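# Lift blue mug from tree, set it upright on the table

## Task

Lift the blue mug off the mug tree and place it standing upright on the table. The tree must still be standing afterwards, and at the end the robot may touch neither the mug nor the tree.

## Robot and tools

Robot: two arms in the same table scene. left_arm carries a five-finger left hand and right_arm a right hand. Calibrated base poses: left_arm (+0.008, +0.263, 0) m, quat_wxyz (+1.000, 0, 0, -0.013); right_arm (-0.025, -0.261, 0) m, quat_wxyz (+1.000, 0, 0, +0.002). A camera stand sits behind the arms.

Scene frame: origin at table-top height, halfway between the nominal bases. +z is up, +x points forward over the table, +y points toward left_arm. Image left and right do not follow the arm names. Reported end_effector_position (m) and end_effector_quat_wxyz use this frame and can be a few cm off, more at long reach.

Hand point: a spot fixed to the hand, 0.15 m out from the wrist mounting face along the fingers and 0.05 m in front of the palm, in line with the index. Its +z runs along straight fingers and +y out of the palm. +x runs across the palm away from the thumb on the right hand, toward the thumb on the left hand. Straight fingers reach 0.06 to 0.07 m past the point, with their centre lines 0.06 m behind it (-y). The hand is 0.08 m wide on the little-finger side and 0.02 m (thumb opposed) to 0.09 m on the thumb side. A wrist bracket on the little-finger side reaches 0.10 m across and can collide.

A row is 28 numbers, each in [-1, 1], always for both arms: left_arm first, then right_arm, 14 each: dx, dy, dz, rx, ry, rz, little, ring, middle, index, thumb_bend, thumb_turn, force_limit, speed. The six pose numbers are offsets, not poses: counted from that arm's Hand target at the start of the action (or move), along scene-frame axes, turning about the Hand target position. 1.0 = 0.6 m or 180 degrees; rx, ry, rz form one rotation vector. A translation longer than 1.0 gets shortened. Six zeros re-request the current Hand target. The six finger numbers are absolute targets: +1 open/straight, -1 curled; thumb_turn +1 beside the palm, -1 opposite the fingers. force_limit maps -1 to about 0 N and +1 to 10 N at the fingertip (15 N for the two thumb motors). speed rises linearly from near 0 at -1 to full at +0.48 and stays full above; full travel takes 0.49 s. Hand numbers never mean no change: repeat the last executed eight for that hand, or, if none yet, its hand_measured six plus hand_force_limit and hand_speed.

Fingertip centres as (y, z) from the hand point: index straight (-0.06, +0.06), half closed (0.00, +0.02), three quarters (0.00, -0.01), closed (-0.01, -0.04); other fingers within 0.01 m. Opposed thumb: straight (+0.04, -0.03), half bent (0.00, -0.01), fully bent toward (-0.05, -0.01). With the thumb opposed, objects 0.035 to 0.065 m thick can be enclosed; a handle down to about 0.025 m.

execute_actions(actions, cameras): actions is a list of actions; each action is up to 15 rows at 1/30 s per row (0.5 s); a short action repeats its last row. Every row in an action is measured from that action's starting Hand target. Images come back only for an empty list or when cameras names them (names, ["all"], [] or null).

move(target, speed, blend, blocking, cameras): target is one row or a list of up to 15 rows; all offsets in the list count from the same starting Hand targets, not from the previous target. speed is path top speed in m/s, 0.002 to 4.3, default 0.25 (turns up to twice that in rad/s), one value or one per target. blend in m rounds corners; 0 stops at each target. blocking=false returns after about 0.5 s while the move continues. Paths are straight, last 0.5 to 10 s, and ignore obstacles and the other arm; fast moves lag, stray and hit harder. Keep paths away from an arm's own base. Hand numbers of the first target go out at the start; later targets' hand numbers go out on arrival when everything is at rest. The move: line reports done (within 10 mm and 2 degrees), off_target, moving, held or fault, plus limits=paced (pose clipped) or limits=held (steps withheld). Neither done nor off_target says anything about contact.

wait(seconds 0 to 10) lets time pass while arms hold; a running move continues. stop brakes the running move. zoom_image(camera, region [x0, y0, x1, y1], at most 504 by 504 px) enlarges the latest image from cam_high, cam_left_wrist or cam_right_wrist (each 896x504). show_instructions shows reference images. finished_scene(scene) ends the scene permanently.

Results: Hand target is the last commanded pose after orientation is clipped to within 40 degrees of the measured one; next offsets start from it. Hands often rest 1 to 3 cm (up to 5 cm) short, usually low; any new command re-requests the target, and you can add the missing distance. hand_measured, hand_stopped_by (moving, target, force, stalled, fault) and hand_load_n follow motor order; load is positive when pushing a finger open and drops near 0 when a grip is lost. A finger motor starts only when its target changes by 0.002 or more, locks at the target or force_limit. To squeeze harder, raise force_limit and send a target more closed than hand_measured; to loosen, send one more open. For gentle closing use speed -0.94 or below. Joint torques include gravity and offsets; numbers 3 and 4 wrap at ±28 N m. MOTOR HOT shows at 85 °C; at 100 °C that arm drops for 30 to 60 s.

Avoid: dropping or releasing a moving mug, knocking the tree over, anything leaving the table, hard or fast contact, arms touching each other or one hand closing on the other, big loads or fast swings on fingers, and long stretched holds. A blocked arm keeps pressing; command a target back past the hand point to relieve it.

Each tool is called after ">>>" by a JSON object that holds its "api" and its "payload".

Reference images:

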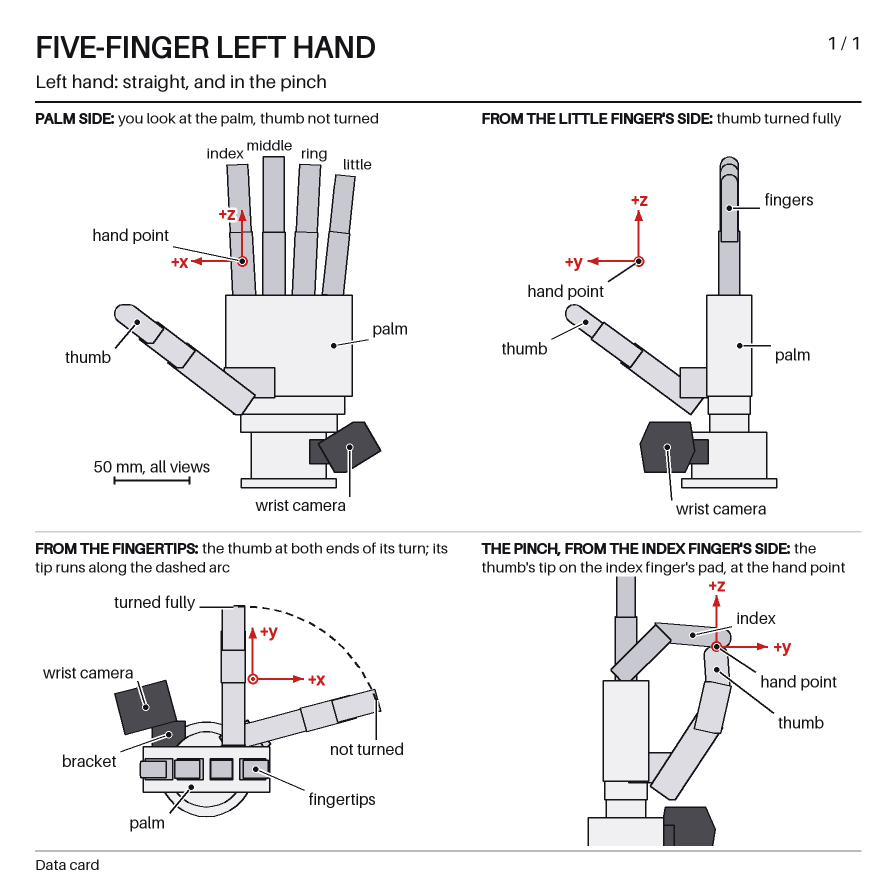

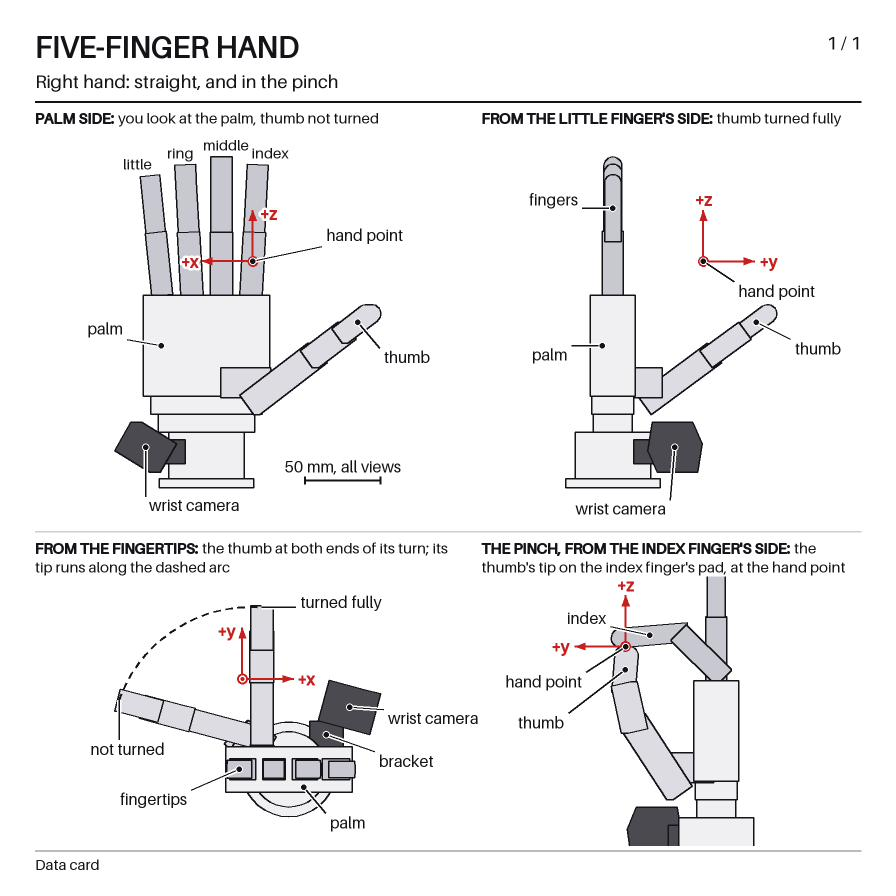

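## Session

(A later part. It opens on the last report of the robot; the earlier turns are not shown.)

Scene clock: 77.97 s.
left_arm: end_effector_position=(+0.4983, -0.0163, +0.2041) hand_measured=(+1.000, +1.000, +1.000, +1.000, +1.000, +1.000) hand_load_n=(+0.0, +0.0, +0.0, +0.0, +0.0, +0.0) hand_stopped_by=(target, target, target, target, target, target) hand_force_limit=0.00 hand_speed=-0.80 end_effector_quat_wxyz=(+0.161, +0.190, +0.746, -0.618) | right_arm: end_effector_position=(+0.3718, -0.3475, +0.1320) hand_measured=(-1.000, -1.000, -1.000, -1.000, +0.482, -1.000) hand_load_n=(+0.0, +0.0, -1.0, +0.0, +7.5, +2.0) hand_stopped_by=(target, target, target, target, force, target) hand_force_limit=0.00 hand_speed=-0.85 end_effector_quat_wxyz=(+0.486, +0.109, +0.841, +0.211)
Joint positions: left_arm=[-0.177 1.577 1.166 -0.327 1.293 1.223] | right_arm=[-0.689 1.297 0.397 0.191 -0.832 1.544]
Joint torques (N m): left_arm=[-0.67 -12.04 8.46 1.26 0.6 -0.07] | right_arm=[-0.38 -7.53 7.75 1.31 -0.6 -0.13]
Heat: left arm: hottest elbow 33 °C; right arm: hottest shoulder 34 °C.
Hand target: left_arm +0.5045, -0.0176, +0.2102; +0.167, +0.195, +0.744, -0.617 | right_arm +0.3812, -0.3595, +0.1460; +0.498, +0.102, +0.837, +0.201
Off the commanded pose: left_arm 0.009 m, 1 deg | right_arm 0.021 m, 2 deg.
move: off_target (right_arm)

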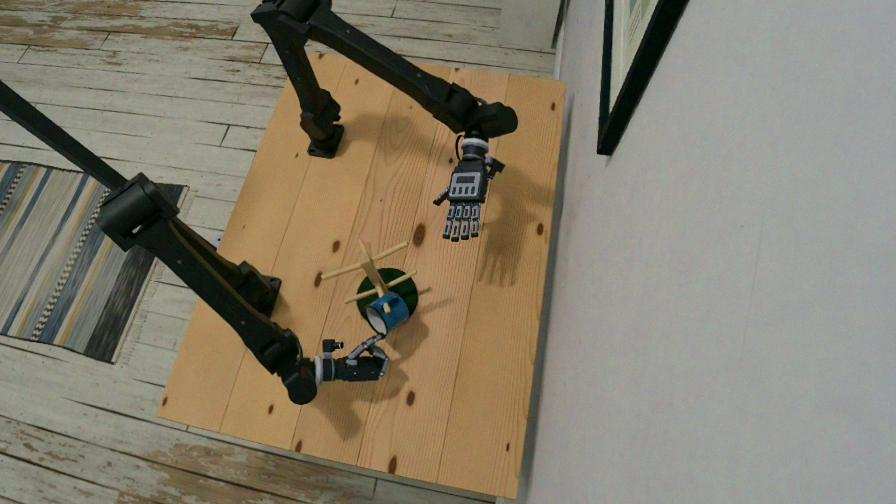

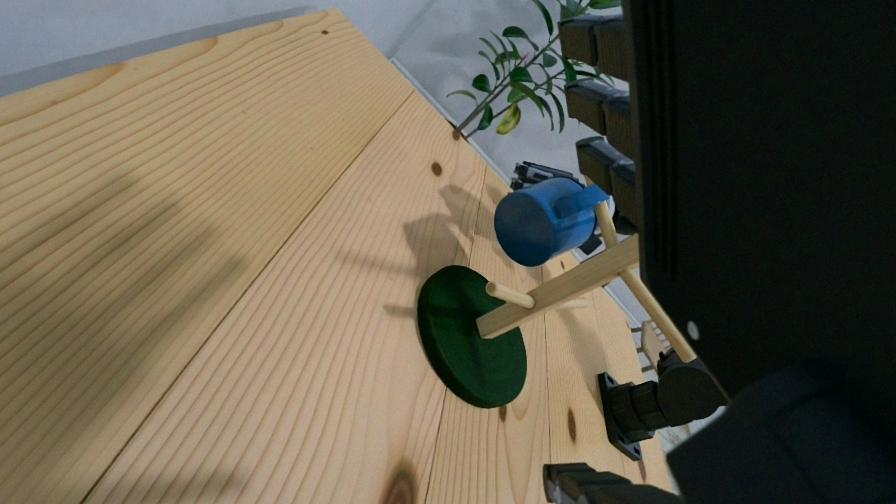

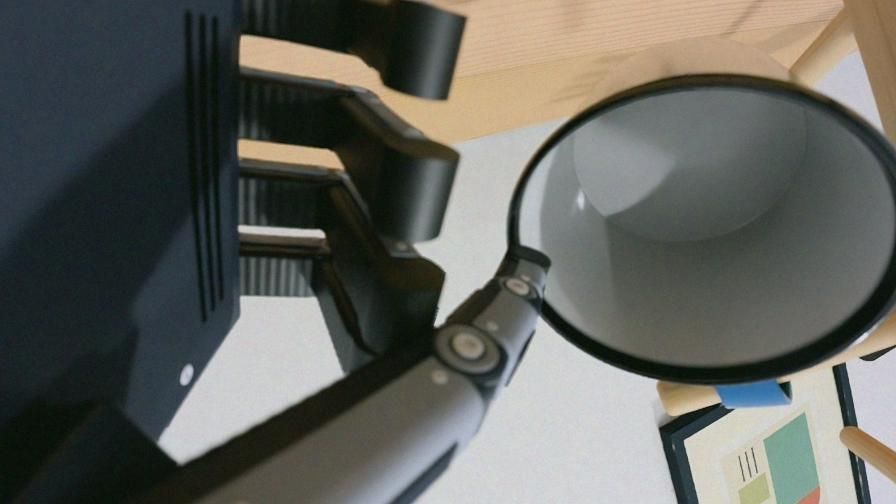

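>>> {"api": "move", "payload": {"target": [[0,0,0,0,0,0,1,1,1,1,1,1,0,-0.8,0,0,0,0,0,0,-1,-1,-1,-1,1,-1,0.0,0],[0,0,0,0,0,0,1,1,1,1,1,1,0,-0.8,-0.09,-0.0,0.0,0,0,0,-1,-1,-0.5,-0.5,1,-1,0.0,0]], "speed": 0.12, "cameras": ["cam_right_wrist","cam_left_wrist","cam_high"]}}

Scene clock: 82.80 s.
left_arm: end_effector_position=(+0.4983, -0.0163, +0.2041) hand_measured=(+1.000, +1.000, +1.000, +1.000, +1.000, +1.000) hand_load_n=(+0.0, +0.0, +0.0, +0.0, +0.0, +0.0) hand_stopped_by=(target, target, target, target, target, target) hand_force_limit=0.00 hand_speed=-0.80 end_effector_quat_wxyz=(+0.161, +0.190, +0.746, -0.618) | right_arm: end_effector_position=(+0.3315, -0.3595, +0.1461) hand_measured=(-1.000, -1.000, -0.500, -0.500, +1.000, -1.000) hand_load_n=(+0.0, +0.0, +0.0, +0.0, +0.0, -0.5) hand_stopped_by=(target, target, target, target, target, target) hand_force_limit=0.00 hand_speed=0.00 end_effector_quat_wxyz=(+0.498, +0.100, +0.837, +0.203)
Joint positions: left_arm=[-0.177 1.577 1.166 -0.327 1.293 1.223] | right_arm=[-0.826 1.182 0.37 0.023 -0.934 1.397]
Joint torques (N m): left_arm=[-0.67 -12.1 8.46 1.26 0.6 -0.07] | right_arm=[-0.38 -7 4.85 1.03 -0.67 -0.13]
Heat: left arm: hottest elbow 33 °C; right arm: hottest shoulder 34 °C.
Hand target: left_arm +0.5045, -0.0176, +0.2102; +0.167, +0.195, +0.744, -0.617 | right_arm +0.3272, -0.3595, +0.1460; +0.498, +0.102, +0.837, +0.201
Off the commanded pose: left_arm 0.009 m, 1 deg | right_arm 0.004 m, 0 deg.
move: done

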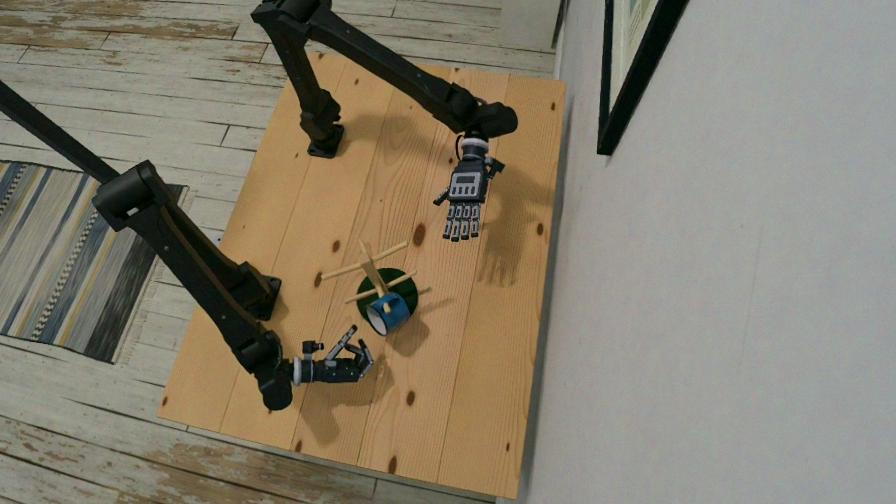

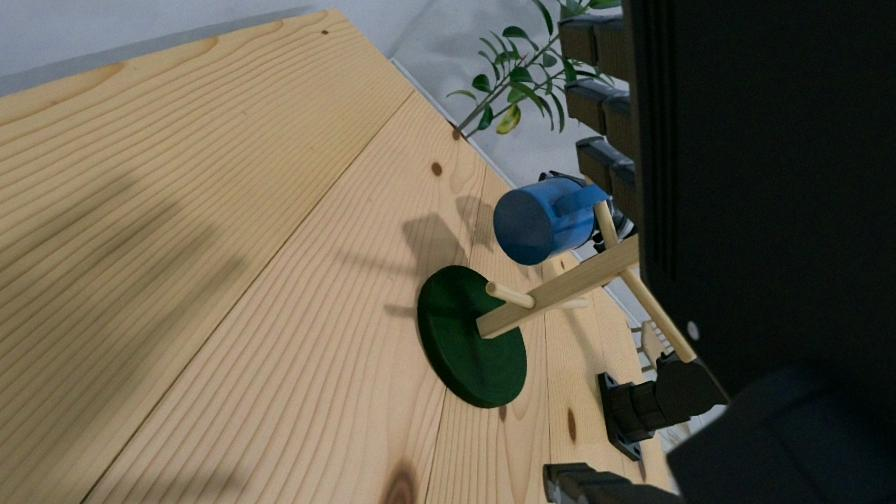

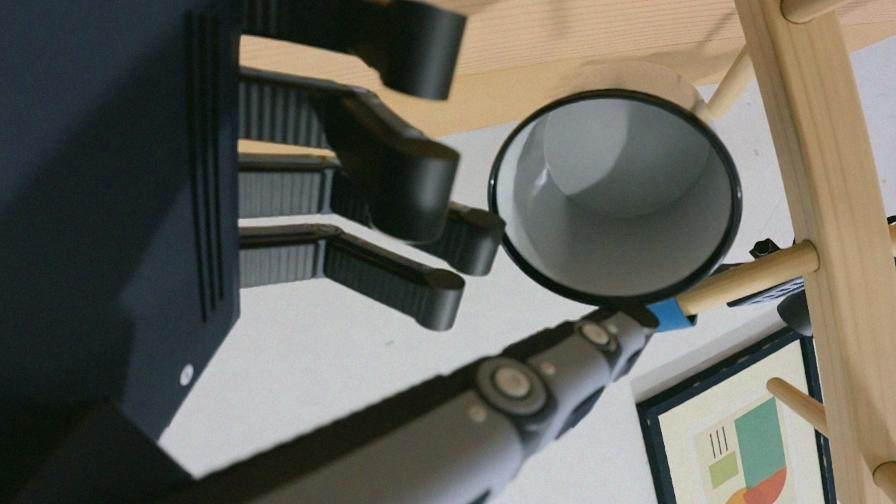

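>>> {"api": "move", "payload": {"target": [0,0,0,0,0,0,1,1,1,1,1,1,0,-0.8,-0.019,0.0058,-0.036,0,0,0,-1,-1,-0.5,-0.5,1,-1,0.0,0], "speed": 0.1, "cameras": ["cam_right_wrist"]}}

Scene clock: 85.90 s.
left_arm: end_effector_position=(+0.4983, -0.0163, +0.2041) hand_measured=(+1.000, +1.000, +1.000, +1.000, +1.000, +1.000) hand_load_n=(+0.0, -0.5, +0.0, +0.0, +0.0, +0.0) hand_stopped_by=(target, target, target, target, target, target) hand_force_limit=0.00 hand_speed=-0.80 end_effector_quat_wxyz=(+0.161, +0.190, +0.746, -0.618) | right_arm: end_effector_position=(+0.3191, -0.3548, +0.1310) hand_measured=(-1.000, -1.000, -0.500, -0.500, +1.000, -1.000) hand_load_n=(+0.0, +0.0, +0.0, +0.0, +0.0, -0.5) hand_stopped_by=(target, target, target, target, target, target) hand_force_limit=0.00 hand_speed=0.00 end_effector_quat_wxyz=(+0.498, +0.099, +0.837, +0.202)
Joint positions: left_arm=[-0.177 1.577 1.166 -0.327 1.293 1.223] | right_arm=[-0.85 1.199 0.329 0.058 -0.951 1.365]
Joint torques (N m): left_arm=[-0.73 -12.1 8.46 1.26 0.6 -0.07] | right_arm=[-0.5 -4.01 4.21 2.56 -0.7 -0.15]
Heat: left arm: hottest elbow 33 °C; right arm: hottest shoulder 34 °C.
Hand target: left_arm +0.5045, -0.0176, +0.2102; +0.167, +0.195, +0.744, -0.617 | right_arm +0.3158, -0.3559, +0.1243; +0.498, +0.102, +0.837, +0.201
Off the commanded pose: left_arm 0.009 m, 1 deg | right_arm 0.008 m, 0 deg.
move: done
Images, in order (width x height): cam_right_wrist 896x504.

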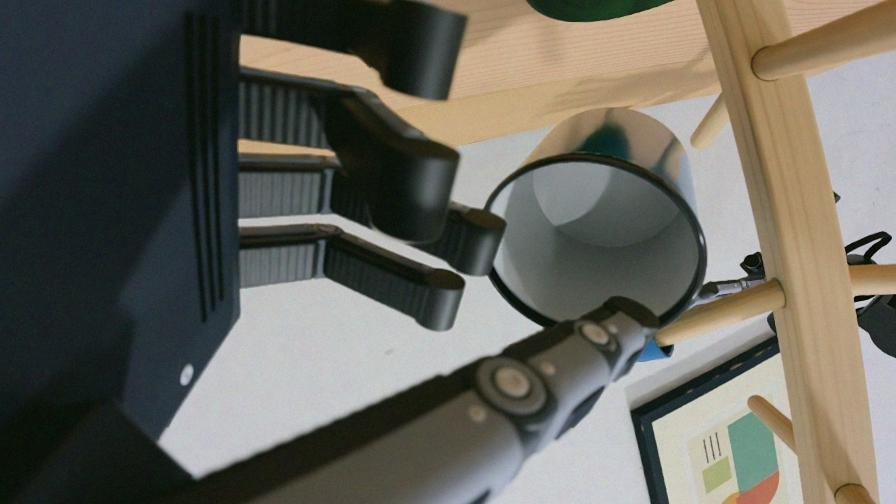

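>>> {"api": "move", "payload": {"target": [0,0,0,0,0,0,1,1,1,1,1,1,0,-0.8,0.0656,0.0176,-0.0317,0,0,0,-1,-1,-0.5,-0.5,1,-1,0.0,0], "speed": 0.08, "cameras": ["cam_right_wrist","cam_high"]}}

>>> {"api": "zoom_image", "payload": {"camera": "cam_high", "region": [300, 230, 450, 380]}}

Scene clock: 87.87 s.
left_arm: end_effector_position=(+0.4983, -0.0163, +0.2041) hand_measured=(+1.000, +1.000, +1.000, +1.000, +1.000, +1.000) hand_load_n=(+0.5, +0.0, +0.0, +0.0, +0.0, +0.0) hand_stopped_by=(target, target, target, target, target, target) hand_force_limit=0.00 hand_speed=-0.80 end_effector_quat_wxyz=(+0.161, +0.190, +0.746, -0.618) | right_arm: end_effector_position=(+0.3529, -0.3474, +0.1091) hand_measured=(-1.000, -1.000, -0.500, -0.500, +1.000, -1.000) hand_load_n=(+0.0, +0.0, +0.5, +0.0, +0.0, -0.5) hand_stopped_by=(target, target, target, target, target, target) hand_force_limit=0.00 hand_speed=0.00 end_effector_quat_wxyz=(+0.500, +0.101, +0.837, +0.198)
Joint positions: left_arm=[-0.177 1.577 1.166 -0.327 1.293 1.223] | right_arm=[-0.732 1.355 0.329 0.326 -0.857 1.5]
Joint torques (N m): left_arm=[-0.67 -12.04 8.46 1.28 0.59 -0.07] | right_arm=[1.55 -5.3 4.21 2.7 -0.31 0.07]
Heat: left arm: hottest elbow 33 °C; right arm: hottest shoulder 34 °C.
Hand target: left_arm +0.5045, -0.0176, +0.2102; +0.167, +0.195, +0.744, -0.617 | right_arm +0.3551, -0.3454, +0.1053; +0.498, +0.102, +0.837, +0.201
Off the commanded pose: left_arm 0.009 m, 1 deg | right_arm 0.005 m, 0 deg.
move: done
Images, in order (width x height): cam_high 896x504, cam_right_wrist 896x504.

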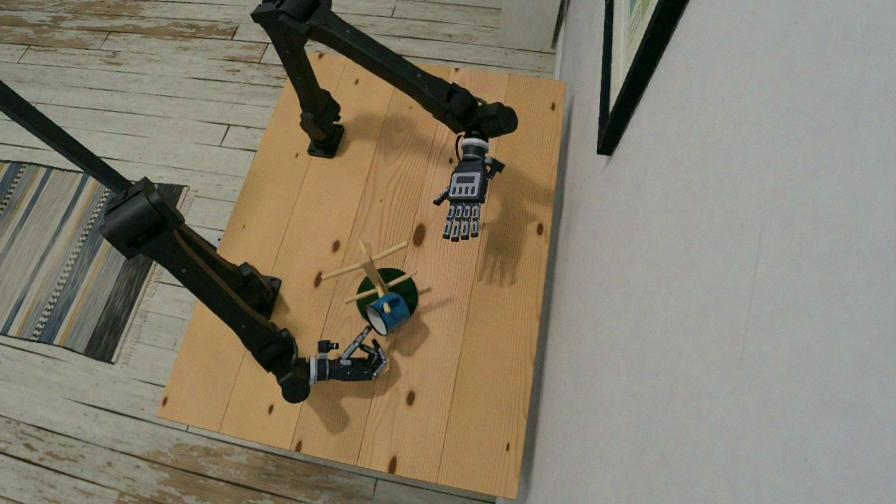

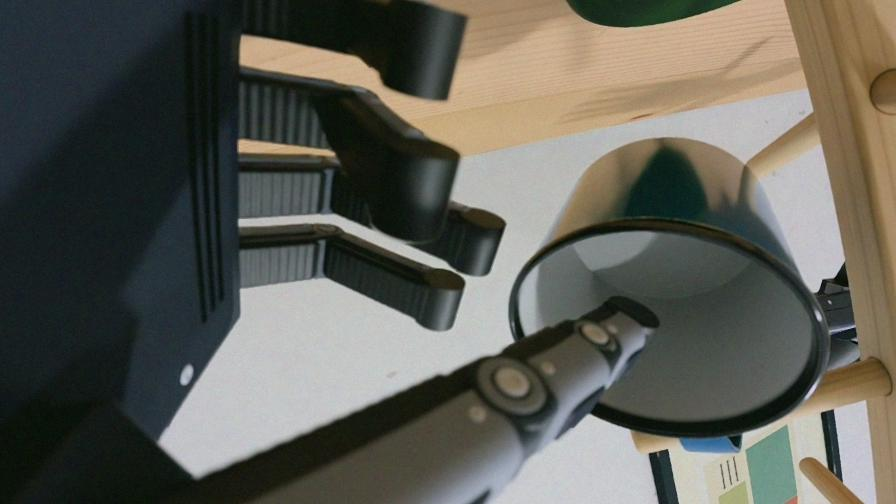

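Scaled by 3.360 from the camera's 896x504 image, which has a finer 1280x720 frame.

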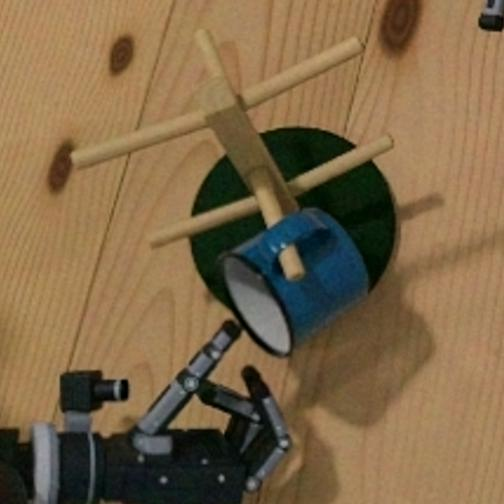

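>>> {"api": "move", "payload": {"target": [0,0,0,0,0,0,1,1,1,1,1,1,0,-0.8,0.0167,0.0287,0.0032,0,0,0,-1,-1,-0.5,-0.5,1,-1,0.0,0], "speed": 0.06, "cameras": ["cam_right_wrist","cam_high"]}}

>>> {"api": "zoom_image", "payload": {"camera": "cam_high", "region": [300, 230, 450, 380]}}

Scene clock: 89.53 s.
left_arm: end_effector_position=(+0.4983, -0.0163, +0.2041) hand_measured=(+1.000, +1.000, +1.000, +1.000, +1.000, +1.000) hand_load_n=(+0.0, +0.0, +0.0, +0.0, +0.0, +0.0) hand_stopped_by=(target, target, target, target, target, target) hand_force_limit=0.00 hand_speed=-0.80 end_effector_quat_wxyz=(+0.161, +0.190, +0.746, -0.618) | right_arm: end_effector_position=(+0.3674, -0.3345, +0.1126) hand_measured=(-1.000, -1.000, -0.500, -0.500, +1.000, -1.000) hand_load_n=(+0.0, +0.0, +0.0, +0.0, +0.0, -0.5) hand_stopped_by=(target, target, target, target, target, target) hand_force_limit=0.00 hand_speed=0.00 end_effector_quat_wxyz=(+0.502, +0.100, +0.837, +0.197)
Joint positions: left_arm=[-0.177 1.577 1.166 -0.327 1.293 1.223] | right_arm=[-0.659 1.355 0.329 0.381 -0.799 1.569]
Joint torques (N m): left_arm=[-0.67 -12.1 8.46 1.28 0.6 -0.07] | right_arm=[1.55 -6.36 3.22 2.81 -0.26 0.06]
Heat: left arm: hottest elbow 33 °C; right arm: hottest shoulder 34 °C.
Hand target: left_arm +0.5045, -0.0176, +0.2102; +0.167, +0.195, +0.744, -0.617 | right_arm +0.3651, -0.3282, +0.1072; +0.498, +0.102, +0.837, +0.201
Off the commanded pose: left_arm 0.009 m, 1 deg | right_arm 0.009 m, 1 deg.
move: done
Images, in order (width x height): cam_high 896x504, cam_right_wrist 896x504.

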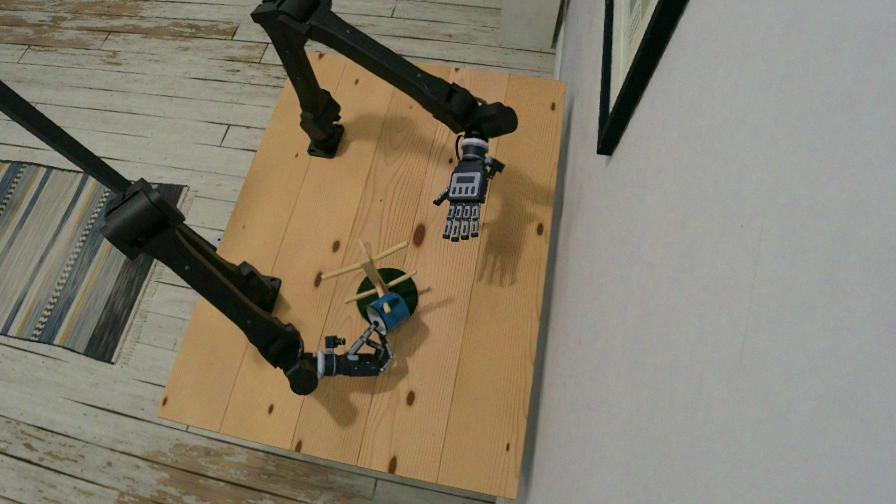

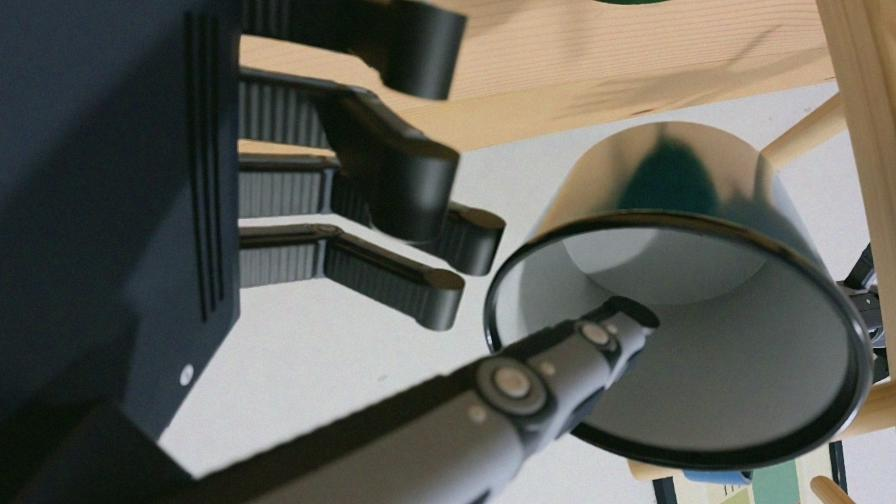

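Scaled by 3.360 from the camera's 896x504 image, which has a finer 1280x720 frame.

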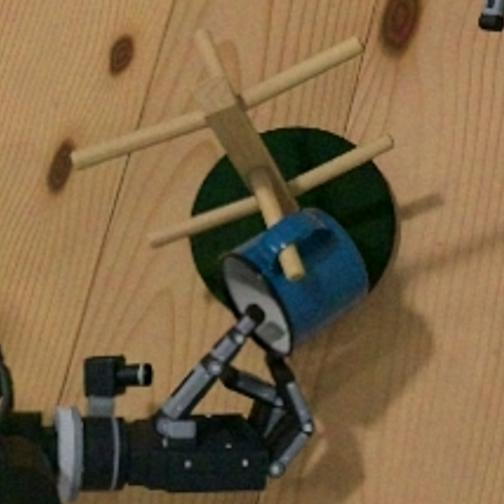

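>>> {"api": "move", "payload": {"target": [0,0,0,0,0,0,1,1,1,1,1,1,0,-0.8,0.0042,0.0173,0.0167,0,0,0,-1,-1,-0.5,-0.5,1,-1,0.0,0], "speed": 0.06, "cameras": ["cam_right_wrist","cam_high"]}}

>>> {"api": "zoom_image", "payload": {"camera": "cam_high", "region": [300, 230, 450, 380]}}

Scene clock: 91.30 s.
left_arm: end_effector_position=(+0.4983, -0.0163, +0.2041) hand_measured=(+1.000, +1.000, +1.000, +1.000, +1.000, +1.000) hand_load_n=(+0.0, +0.0, +0.0, +0.0, +0.0, -0.5) hand_stopped_by=(target, target, target, target, target, target) hand_force_limit=0.00 hand_speed=-0.80 end_effector_quat_wxyz=(+0.161, +0.190, +0.746, -0.618) | right_arm: end_effector_position=(+0.3701, -0.3238, +0.1179) hand_measured=(-1.000, -1.000, -0.500, -0.500, +1.000, -1.000) hand_load_n=(+0.0, +0.0, +0.0, +0.0, +0.0, +0.0) hand_stopped_by=(target, target, target, target, target, target) hand_force_limit=0.00 hand_speed=0.00 end_effector_quat_wxyz=(+0.501, +0.100, +0.836, +0.197)
Joint positions: left_arm=[-0.177 1.577 1.166 -0.327 1.293 1.223] | right_arm=[-0.62 1.322 0.319 0.381 -0.768 1.602]
Joint torques (N m): left_arm=[-0.67 -12.1 8.46 1.28 0.6 -0.08] | right_arm=[1.55 -7.88 3.69 1.76 -0.24 0.04]
Heat: left arm: hottest elbow 33 °C; right arm: hottest shoulder 34 °C.
Hand target: left_arm +0.5045, -0.0176, +0.2102; +0.167, +0.195, +0.744, -0.617 | right_arm +0.3678, -0.3178, +0.1174; +0.498, +0.102, +0.837, +0.201
Off the commanded pose: left_arm 0.009 m, 1 deg | right_arm 0.006 m, 1 deg.
move: done
Images, in order (width x height): cam_high 896x504, cam_right_wrist 896x504.

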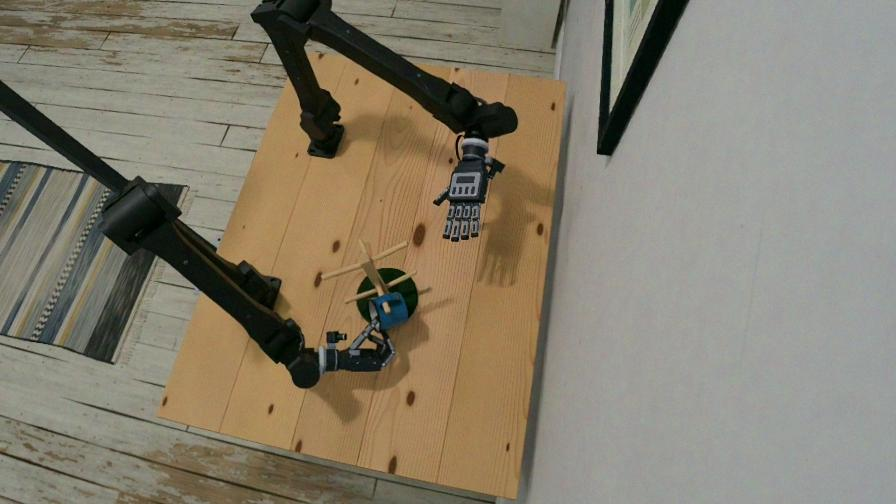

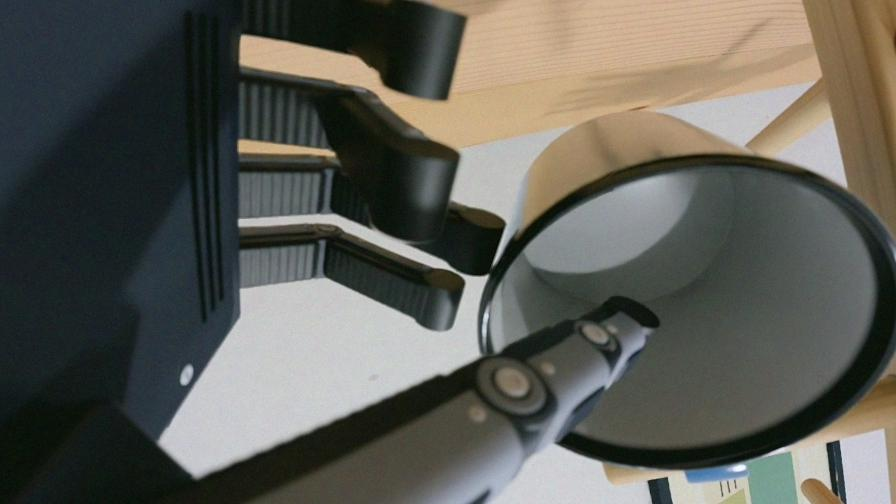

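Scaled by 3.360 from the camera's 896x504 image, which has a finer 1280x720 frame.

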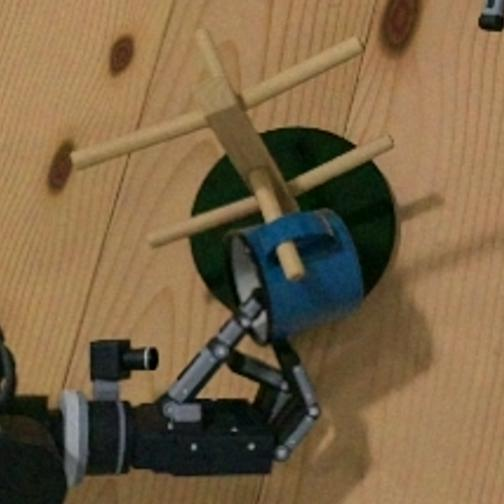

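>>> {"api": "move", "payload": {"target": [0,0,0,0,0,0,1,1,1,1,1,1,0,-0.8,0,0,0,0,0,0,-1,-1,-0.5,-0.5,-0.6,-1,0.1,-0.85], "speed": 0.06, "cameras": ["cam_right_wrist","cam_high"]}}

>>> {"api": "zoom_image", "payload": {"camera": "cam_high", "region": [300, 230, 450, 380]}}

Scene clock: 94.13 s.
left_arm: end_effector_position=(+0.4983, -0.0163, +0.2041) hand_measured=(+1.000, +1.000, +1.000, +1.000, +1.000, +1.000) hand_load_n=(+0.0, +0.0, +0.0, +0.0, +0.0, +0.0) hand_stopped_by=(target, target, target, target, target, target) hand_force_limit=0.00 hand_speed=-0.80 end_effector_quat_wxyz=(+0.161, +0.190, +0.746, -0.618) | right_arm: end_effector_position=(+0.3703, -0.3236, +0.1179) hand_measured=(-1.000, -1.000, -0.500, -0.500, +0.510, -1.000) hand_load_n=(+0.0, +0.0, +1.5, +0.0, +8.5, +0.0) hand_stopped_by=(target, target, target, target, force, target) hand_force_limit=0.10 hand_speed=-0.85 end_effector_quat_wxyz=(+0.501, +0.101, +0.837, +0.197)
Joint positions: left_arm=[-0.177 1.577 1.166 -0.327 1.293 1.223] | right_arm=[-0.619 1.322 0.319 0.381 -0.767 1.603]
Joint torques (N m): left_arm=[-0.67 -12.04 8.46 1.28 0.6 -0.07] | right_arm=[1.49 -7.94 3.74 1.76 -0.28 0.08]
Heat: left arm: hottest elbow 33 °C; right arm: hottest shoulder 34 °C.
Hand target: left_arm +0.5045, -0.0176, +0.2102; +0.167, +0.195, +0.744, -0.617 | right_arm +0.3678, -0.3179, +0.1174; +0.498, +0.102, +0.837, +0.201
Off the commanded pose: left_arm 0.009 m, 1 deg | right_arm 0.006 m, 1 deg.
move: done
Images, in order (width x height): cam_high 896x504, cam_right_wrist 896x504.

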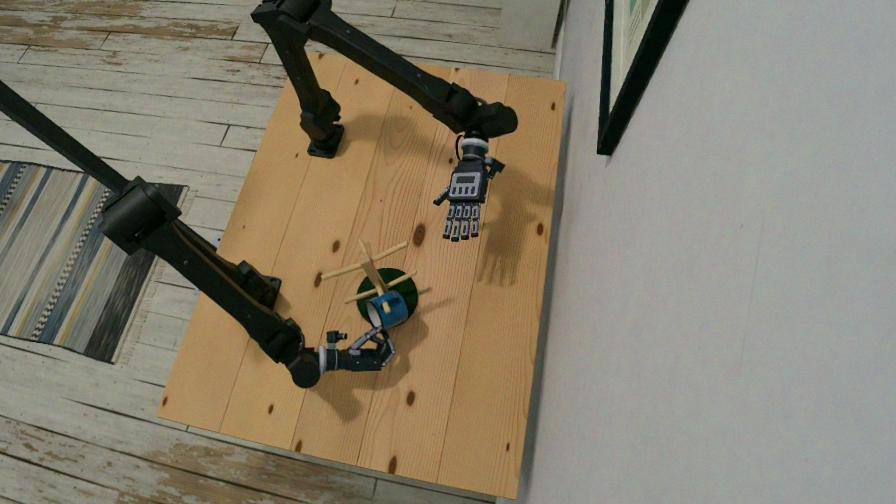

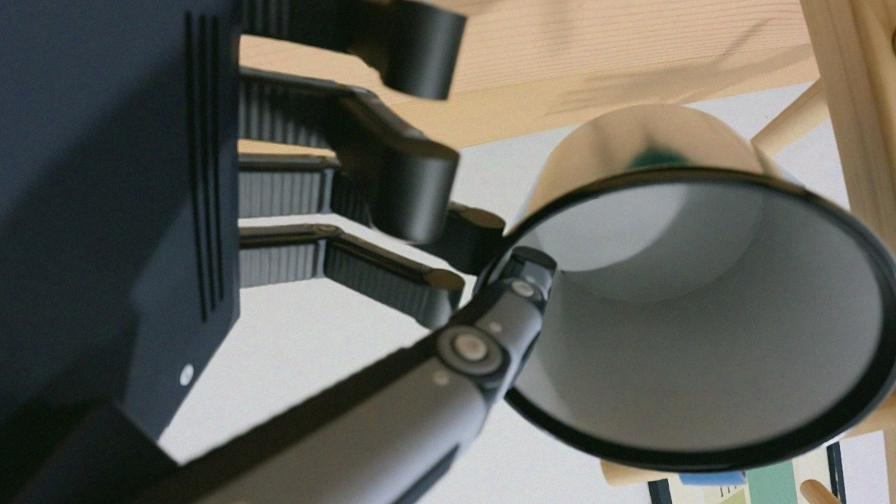

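Scaled by 3.360 from the camera's 896x504 image, which has a finer 1280x720 frame.

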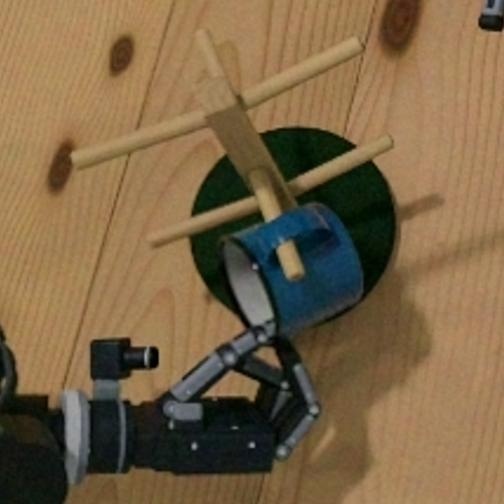

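>>> {"api": "move", "payload": {"target": [0,0,0,0,0,0,1,1,1,1,1,1,0,-0.8,0.005,-0.02,0.025,0,0,0,-1,-1,-0.5,-0.5,-0.6,-1,0.1,-0.85], "speed": 0.06, "cameras": ["cam_right_wrist","cam_left_wrist","cam_high"]}}

>>> {"api": "zoom_image", "payload": {"camera": "cam_high", "region": [300, 230, 450, 380]}}

Scene clock: 95.57 s.
left_arm: end_effector_position=(+0.4983, -0.0163, +0.2041) hand_measured=(+1.000, +1.000, +1.000, +1.000, +1.000, +1.000) hand_load_n=(+0.0, +0.0, -0.5, +0.0, +0.0, -0.5) hand_stopped_by=(target, target, target, target, target, target) hand_force_limit=0.00 hand_speed=-0.80 end_effector_quat_wxyz=(+0.161, +0.190, +0.746, -0.618) | right_arm: end_effector_position=(+0.3631, -0.3201, +0.1153) hand_measured=(-1.000, -1.000, -0.500, -0.500, +0.510, -1.000) hand_load_n=(+0.0, +0.0, +1.0, +0.0, +8.5, +0.0) hand_stopped_by=(target, target, target, target, force, target) hand_force_limit=0.10 hand_speed=-0.85 end_effector_quat_wxyz=(+0.483, +0.107, +0.844, +0.207)
Joint positions: left_arm=[-0.177 1.577 1.166 -0.327 1.293 1.223] | right_arm=[-0.627 1.289 0.319 0.289 -0.778 1.585]
Joint torques (N m): left_arm=[-0.67 -12.04 8.46 1.26 0.6 -0.07] | right_arm=[-0.5 -8.35 6.71 1.4 -0.79 0.01]
Heat: left arm: hottest elbow 33 °C; right arm: hottest shoulder 34 °C.
Hand target: left_arm +0.5045, -0.0176, +0.2102; +0.167, +0.195, +0.744, -0.617 | right_arm +0.3707, -0.3298, +0.1322; +0.498, +0.102, +0.837, +0.201
Off the commanded pose: left_arm 0.009 m, 1 deg | right_arm 0.021 m, 2 deg.
move: off_target (right_arm)

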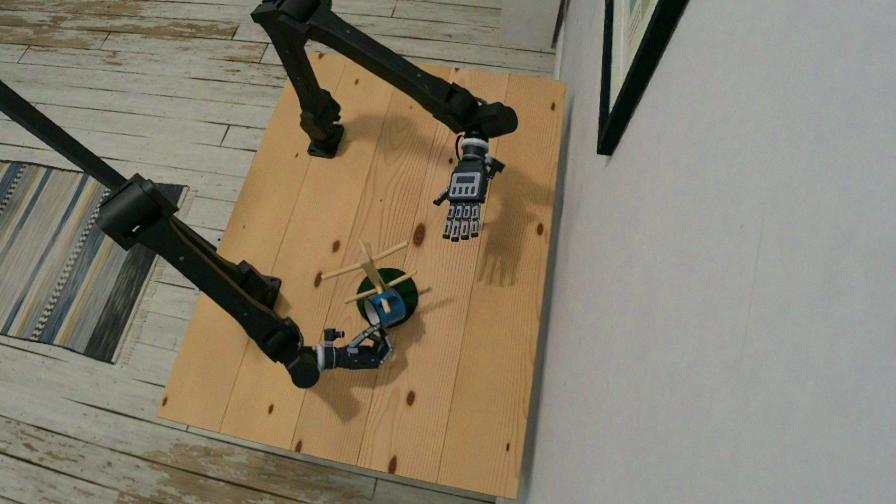

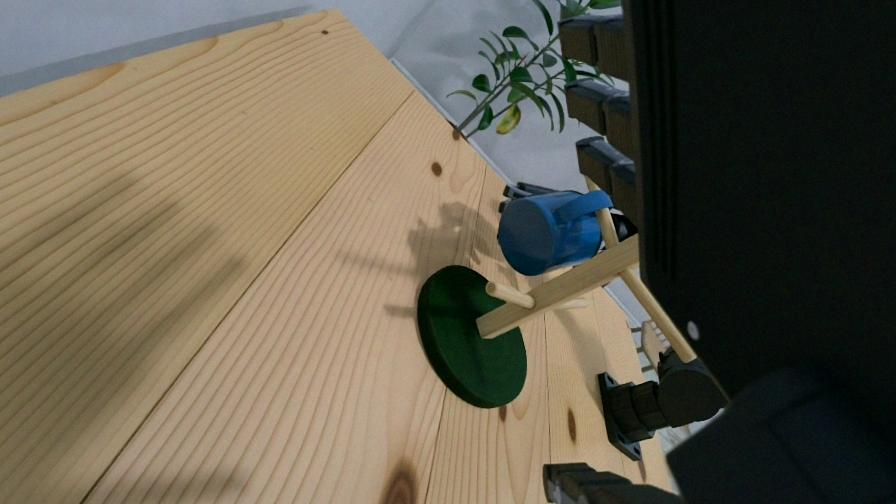

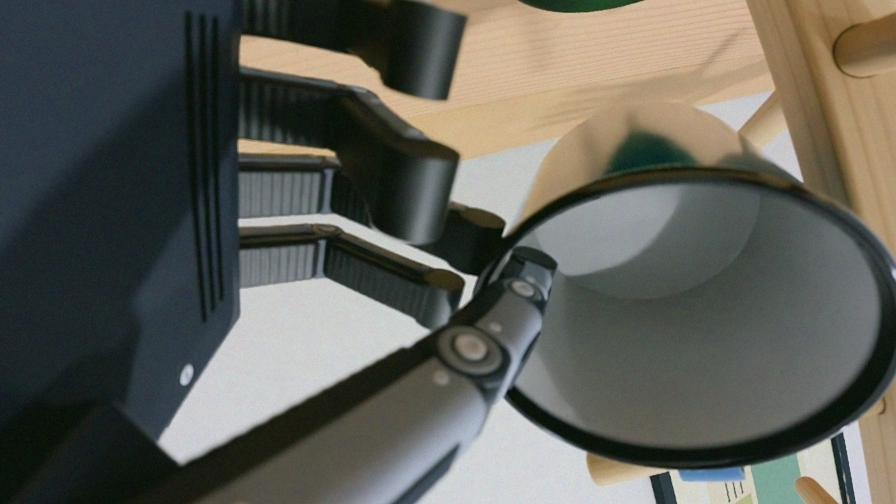

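Scaled by 3.360 from the camera's 896x504 image, which has a finer 1280x720 frame.

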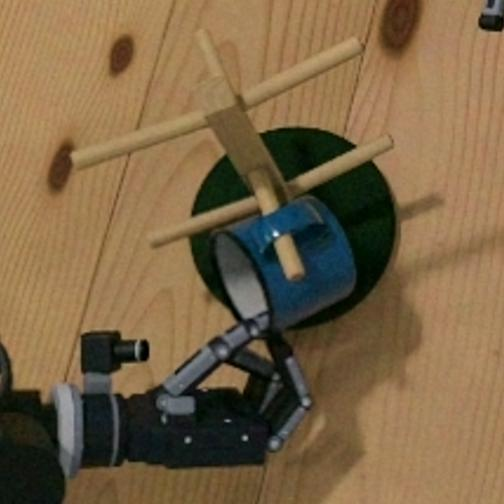

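>>> {"api": "move", "payload": {"target": [0,0,0,0,0,0,1,1,1,1,1,1,0,-0.8,0.025,-0.045,0.02,0,0,0,-1,-1,-0.5,-0.5,-0.6,-1,0.1,-0.85], "speed": 0.06, "cameras": ["cam_right_wrist","cam_left_wrist","cam_high"]}}

>>> {"api": "zoom_image", "payload": {"camera": "cam_high", "region": [300, 230, 450, 380]}}

Scene clock: 97.07 s.
left_arm: end_effector_position=(+0.4983, -0.0163, +0.2041) hand_measured=(+1.000, +1.000, +1.000, +1.000, +1.000, +1.000) hand_load_n=(+0.0, +0.0, +0.0, +0.0, +0.0, +0.0) hand_stopped_by=(target, target, target, target, target, target) hand_force_limit=0.00 hand_speed=-0.80 end_effector_quat_wxyz=(+0.161, +0.190, +0.746, -0.618) | right_arm: end_effector_position=(+0.3732, -0.3435, +0.1316) hand_measured=(-1.000, -1.000, -0.500, -0.500, +0.512, -1.000) hand_load_n=(+0.0, +0.0, +1.5, +0.0, +8.5, +0.0) hand_stopped_by=(target, target, target, target, force, target) hand_force_limit=0.10 hand_speed=-0.85 end_effector_quat_wxyz=(+0.489, +0.104, +0.842, +0.204)
Joint positions: left_arm=[-0.177 1.577 1.166 -0.327 1.293 1.223] | right_arm=[-0.674 1.292 0.389 0.209 -0.813 1.545]
Joint torques (N m): left_arm=[-0.67 -12.1 8.47 1.28 0.59 -0.08] | right_arm=[-0.44 -5.95 8.29 1.35 -0.82 -0.01]
Heat: left arm: hottest elbow 33 °C; right arm: hottest shoulder 34 °C.
Hand target: left_arm +0.5045, -0.0176, +0.2102; +0.167, +0.195, +0.744, -0.617 | right_arm +0.3857, -0.3569, +0.1443; +0.498, +0.102, +0.837, +0.201
Off the commanded pose: left_arm 0.009 m, 1 deg | right_arm 0.022 m, 1 deg.
move: off_target (right_arm)

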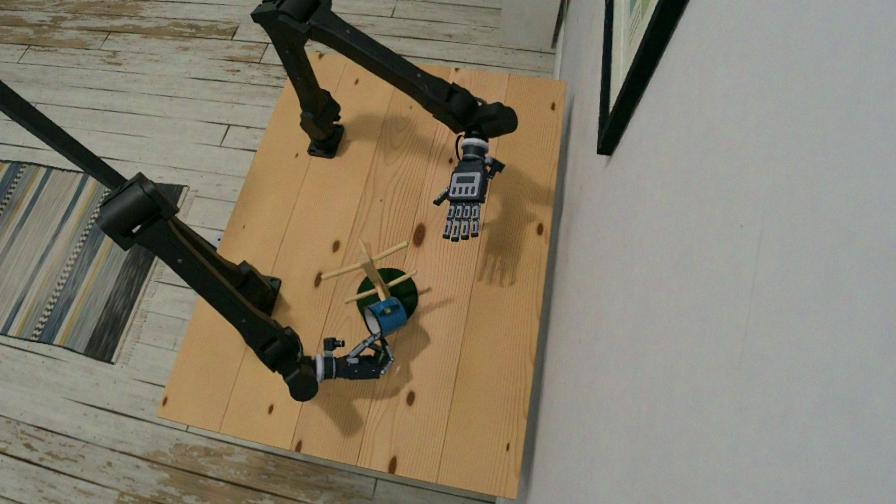

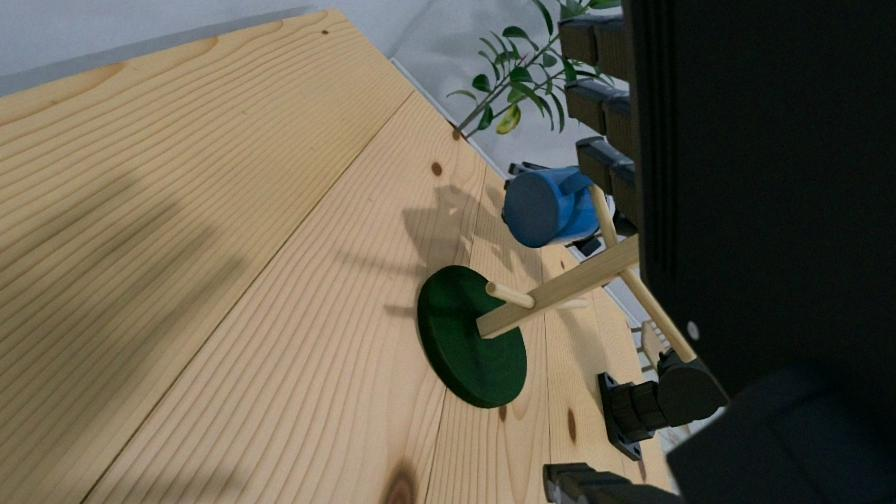

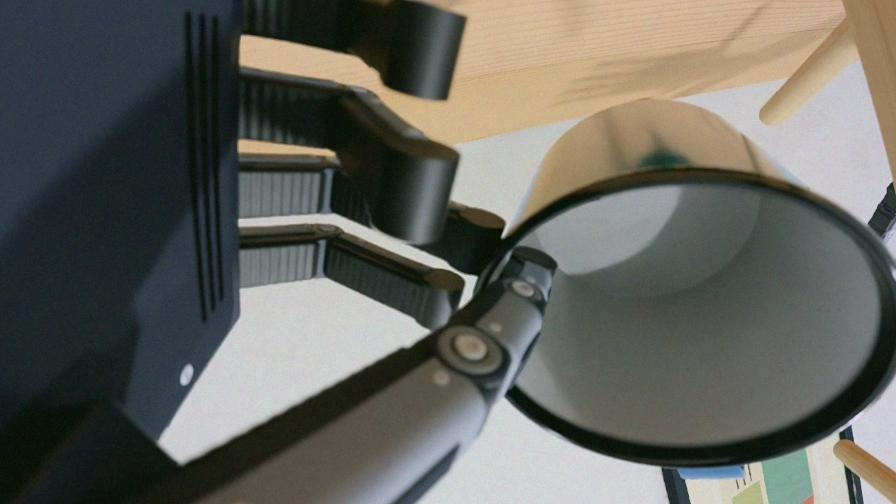

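Scaled by 3.360 from the camera's 896x504 image, which has a finer 1280x720 frame.

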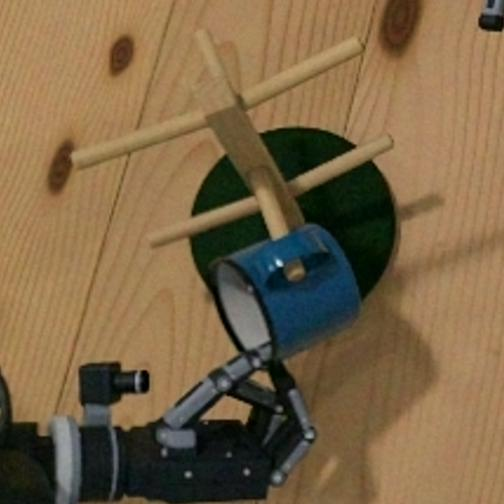

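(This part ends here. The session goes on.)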